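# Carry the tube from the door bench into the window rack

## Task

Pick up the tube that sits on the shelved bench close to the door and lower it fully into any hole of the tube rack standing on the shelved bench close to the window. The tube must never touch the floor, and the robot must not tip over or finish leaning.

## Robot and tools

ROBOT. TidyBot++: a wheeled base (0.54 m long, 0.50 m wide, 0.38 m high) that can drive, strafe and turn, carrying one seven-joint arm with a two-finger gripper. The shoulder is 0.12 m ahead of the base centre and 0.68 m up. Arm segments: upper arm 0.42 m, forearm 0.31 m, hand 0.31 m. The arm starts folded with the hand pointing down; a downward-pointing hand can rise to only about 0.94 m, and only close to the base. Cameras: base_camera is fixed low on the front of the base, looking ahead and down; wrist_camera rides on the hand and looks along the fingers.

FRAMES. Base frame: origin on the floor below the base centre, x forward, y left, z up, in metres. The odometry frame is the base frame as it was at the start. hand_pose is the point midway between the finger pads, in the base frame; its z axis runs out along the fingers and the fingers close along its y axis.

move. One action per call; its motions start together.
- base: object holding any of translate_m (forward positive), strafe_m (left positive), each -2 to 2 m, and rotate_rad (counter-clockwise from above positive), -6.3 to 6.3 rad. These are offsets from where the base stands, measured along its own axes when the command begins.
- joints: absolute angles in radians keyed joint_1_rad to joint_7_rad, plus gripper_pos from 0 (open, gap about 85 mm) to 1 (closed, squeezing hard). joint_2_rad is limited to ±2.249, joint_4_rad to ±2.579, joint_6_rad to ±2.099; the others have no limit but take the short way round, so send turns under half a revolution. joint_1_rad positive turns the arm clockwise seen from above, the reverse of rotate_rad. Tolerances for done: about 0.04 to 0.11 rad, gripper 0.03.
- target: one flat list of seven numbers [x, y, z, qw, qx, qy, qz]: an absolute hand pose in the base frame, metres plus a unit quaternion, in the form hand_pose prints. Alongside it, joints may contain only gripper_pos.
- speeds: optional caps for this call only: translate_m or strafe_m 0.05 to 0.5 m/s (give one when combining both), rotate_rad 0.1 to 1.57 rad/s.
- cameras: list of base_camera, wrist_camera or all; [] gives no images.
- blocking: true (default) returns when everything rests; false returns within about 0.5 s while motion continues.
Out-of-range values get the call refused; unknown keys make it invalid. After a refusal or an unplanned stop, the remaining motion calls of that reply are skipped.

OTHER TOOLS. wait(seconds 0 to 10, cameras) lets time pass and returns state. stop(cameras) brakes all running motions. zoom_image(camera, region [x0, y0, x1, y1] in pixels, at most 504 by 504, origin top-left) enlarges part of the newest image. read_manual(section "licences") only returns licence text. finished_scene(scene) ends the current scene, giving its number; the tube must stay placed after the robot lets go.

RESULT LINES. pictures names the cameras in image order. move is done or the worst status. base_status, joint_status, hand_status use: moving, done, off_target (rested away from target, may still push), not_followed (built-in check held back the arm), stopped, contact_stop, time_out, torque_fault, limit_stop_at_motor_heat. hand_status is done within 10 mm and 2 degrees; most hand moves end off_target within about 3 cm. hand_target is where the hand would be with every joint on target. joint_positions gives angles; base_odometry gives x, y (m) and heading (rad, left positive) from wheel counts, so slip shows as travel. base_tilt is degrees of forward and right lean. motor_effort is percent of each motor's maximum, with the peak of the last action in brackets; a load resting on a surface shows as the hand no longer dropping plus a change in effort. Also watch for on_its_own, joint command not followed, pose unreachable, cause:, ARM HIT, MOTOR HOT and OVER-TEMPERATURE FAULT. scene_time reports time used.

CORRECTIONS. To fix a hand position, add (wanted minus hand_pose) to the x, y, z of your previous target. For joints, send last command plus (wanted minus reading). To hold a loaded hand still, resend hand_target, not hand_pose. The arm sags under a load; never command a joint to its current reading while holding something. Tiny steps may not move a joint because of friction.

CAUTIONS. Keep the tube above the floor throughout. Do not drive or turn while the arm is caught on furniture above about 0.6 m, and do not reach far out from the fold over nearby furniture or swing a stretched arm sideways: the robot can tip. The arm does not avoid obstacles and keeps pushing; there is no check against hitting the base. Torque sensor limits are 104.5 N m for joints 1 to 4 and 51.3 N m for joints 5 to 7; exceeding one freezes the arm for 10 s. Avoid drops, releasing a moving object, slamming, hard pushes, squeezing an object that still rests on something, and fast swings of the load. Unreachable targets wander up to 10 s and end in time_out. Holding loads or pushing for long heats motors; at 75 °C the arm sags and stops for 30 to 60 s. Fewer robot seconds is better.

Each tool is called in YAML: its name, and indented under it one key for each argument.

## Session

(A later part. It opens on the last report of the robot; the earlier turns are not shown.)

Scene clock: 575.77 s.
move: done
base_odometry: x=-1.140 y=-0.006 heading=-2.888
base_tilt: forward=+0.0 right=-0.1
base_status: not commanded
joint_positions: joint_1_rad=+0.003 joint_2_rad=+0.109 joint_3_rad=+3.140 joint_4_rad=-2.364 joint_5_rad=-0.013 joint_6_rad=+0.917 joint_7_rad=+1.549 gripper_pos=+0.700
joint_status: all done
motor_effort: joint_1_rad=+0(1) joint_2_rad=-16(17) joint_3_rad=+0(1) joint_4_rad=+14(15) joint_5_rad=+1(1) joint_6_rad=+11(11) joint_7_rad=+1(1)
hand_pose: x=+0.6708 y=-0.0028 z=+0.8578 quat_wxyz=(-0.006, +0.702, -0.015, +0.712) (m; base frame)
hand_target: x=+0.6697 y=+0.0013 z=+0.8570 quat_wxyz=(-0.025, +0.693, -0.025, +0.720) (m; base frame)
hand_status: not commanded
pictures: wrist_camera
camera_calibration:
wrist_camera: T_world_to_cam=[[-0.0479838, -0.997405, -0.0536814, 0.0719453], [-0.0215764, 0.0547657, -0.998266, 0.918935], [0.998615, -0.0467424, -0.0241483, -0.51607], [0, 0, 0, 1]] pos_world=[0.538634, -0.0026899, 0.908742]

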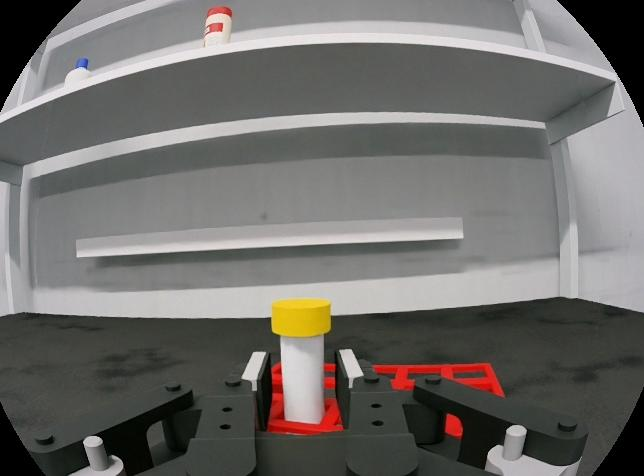

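move:
  joints: {"gripper_pos":0.4}
  cameras: []

move:
  base: {"translate_m":-0.3}
  speeds: {"translate_m":0.2}
  cameras: []

move:
  joints: {"joint_2_rad":0.0,"joint_4_rad":-1.6,"joint_6_rad":-0.55}
  cameras: ["wrist_camera"]

zoom_image:
  camera: "wrist_camera"
  region: [210, 160, 410, 330]

Scene clock: 587.13 s.
move: done
base_odometry: x=-1.140 y=-0.006 heading=-2.888
base_tilt: forward=+0.0 right=-0.1
base_status: not commanded
joint_positions: joint_1_rad=+0.003 joint_2_rad=+0.109 joint_3_rad=+3.140 joint_4_rad=-2.364 joint_5_rad=-0.013 joint_6_rad=+0.917 joint_7_rad=+1.549 gripper_pos=+0.400
joint_status: all done
motor_effort: joint_1_rad=+0(1) joint_2_rad=-17(17) joint_3_rad=+0(1) joint_4_rad=+15(15) joint_5_rad=+0(1) joint_6_rad=+10(11) joint_7_rad=+0(1)
hand_pose: x=+0.6708 y=-0.0028 z=+0.8578 quat_wxyz=(-0.006, +0.702, -0.015, +0.712) (m; base frame)
hand_target: x=+0.6697 y=+0.0013 z=+0.8570 quat_wxyz=(-0.025, +0.693, -0.025, +0.720) (m; base frame)
hand_status: not commanded
pictures: none
No camera images: "cameras" was empty.

Scene clock: 589.40 s.
move: done
base_odometry: x=-0.850 y=+0.069 heading=-2.888
base_tilt: forward=-0.1 right=-0.1
base_status: done
joint_positions: joint_1_rad=+0.003 joint_2_rad=+0.116 joint_3_rad=+3.140 joint_4_rad=-2.368 joint_5_rad=-0.013 joint_6_rad=+0.917 joint_7_rad=+1.549 gripper_pos=+0.400
joint_status: not commanded
motor_effort: joint_1_rad=+0(1) joint_2_rad=-17(19) joint_3_rad=+0(1) joint_4_rad=+14(15) joint_5_rad=+0(1) joint_6_rad=+10(11) joint_7_rad=+0(1)
hand_pose: x=+0.6713 y=-0.0028 z=+0.8523 quat_wxyz=(-0.006, +0.705, -0.015, +0.709) (m; base frame)
hand_target: x=+0.6697 y=+0.0013 z=+0.8570 quat_wxyz=(-0.025, +0.693, -0.025, +0.720) (m; base frame)
hand_status: not commanded
pictures: none
No camera images: "cameras" was empty.

Scene clock: 591.97 s.
move: done
base_odometry: x=-0.850 y=+0.069 heading=-2.888
base_tilt: forward=-0.1 right=+0.0
base_status: not commanded
joint_positions: joint_1_rad=+0.003 joint_2_rad=+0.007 joint_3_rad=+3.140 joint_4_rad=-1.628 joint_5_rad=-0.013 joint_6_rad=-0.467 joint_7_rad=+1.549 gripper_pos=+0.400
joint_status: all done
motor_effort: joint_1_rad=+0(1) joint_2_rad=-18(20) joint_3_rad=+0(2) joint_4_rad=+20(20) joint_5_rad=+0(1) joint_6_rad=+8(11) joint_7_rad=+1(1)
hand_pose: x=+0.7041 y=+0.0024 z=+0.9250 quat_wxyz=(-0.011, +0.868, -0.014, +0.497) (m; base frame)
hand_target: x=+0.6937 y=+0.0013 z=+0.9230 quat_wxyz=(-0.017, +0.879, -0.031, +0.475) (m; base frame)
hand_status: not commanded
pictures: wrist_camera
camera_calibration:
wrist_camera: T_world_to_cam=[[-0.0566078, -0.997839, -0.0333596, 0.0695659], [-0.536941, 0.0585965, -0.841582, 1.20431], [0.841718, -0.0297279, -0.539098, 0.0393421], [0, 0, 0, 1]] pos_world=[0.617467, 0.0000166945, 1.03706]

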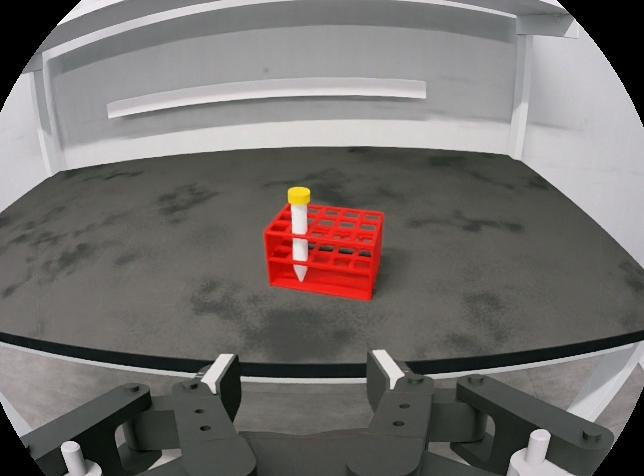

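Scaled by 2.520.

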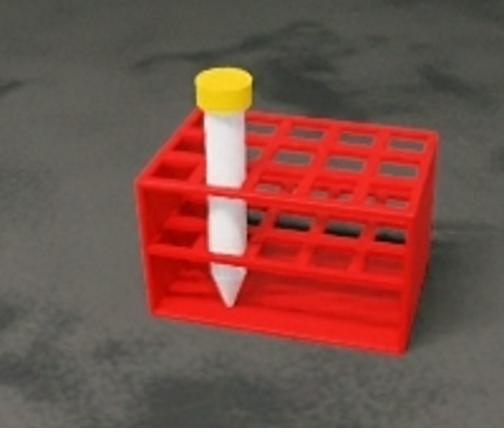

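zoom_image:
  camera: "wrist_camera"
  region: [260, 230, 350, 300]

Scaled by 5.600.

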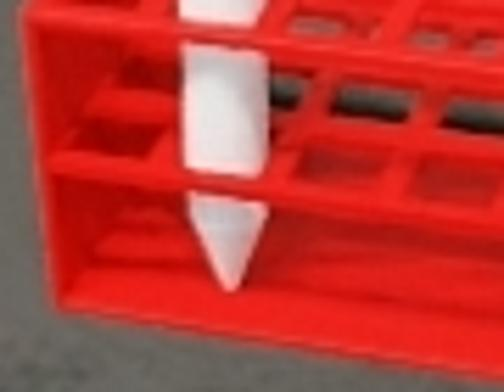

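finished_scene:
  scene: 2

The scene is finished: the task was done.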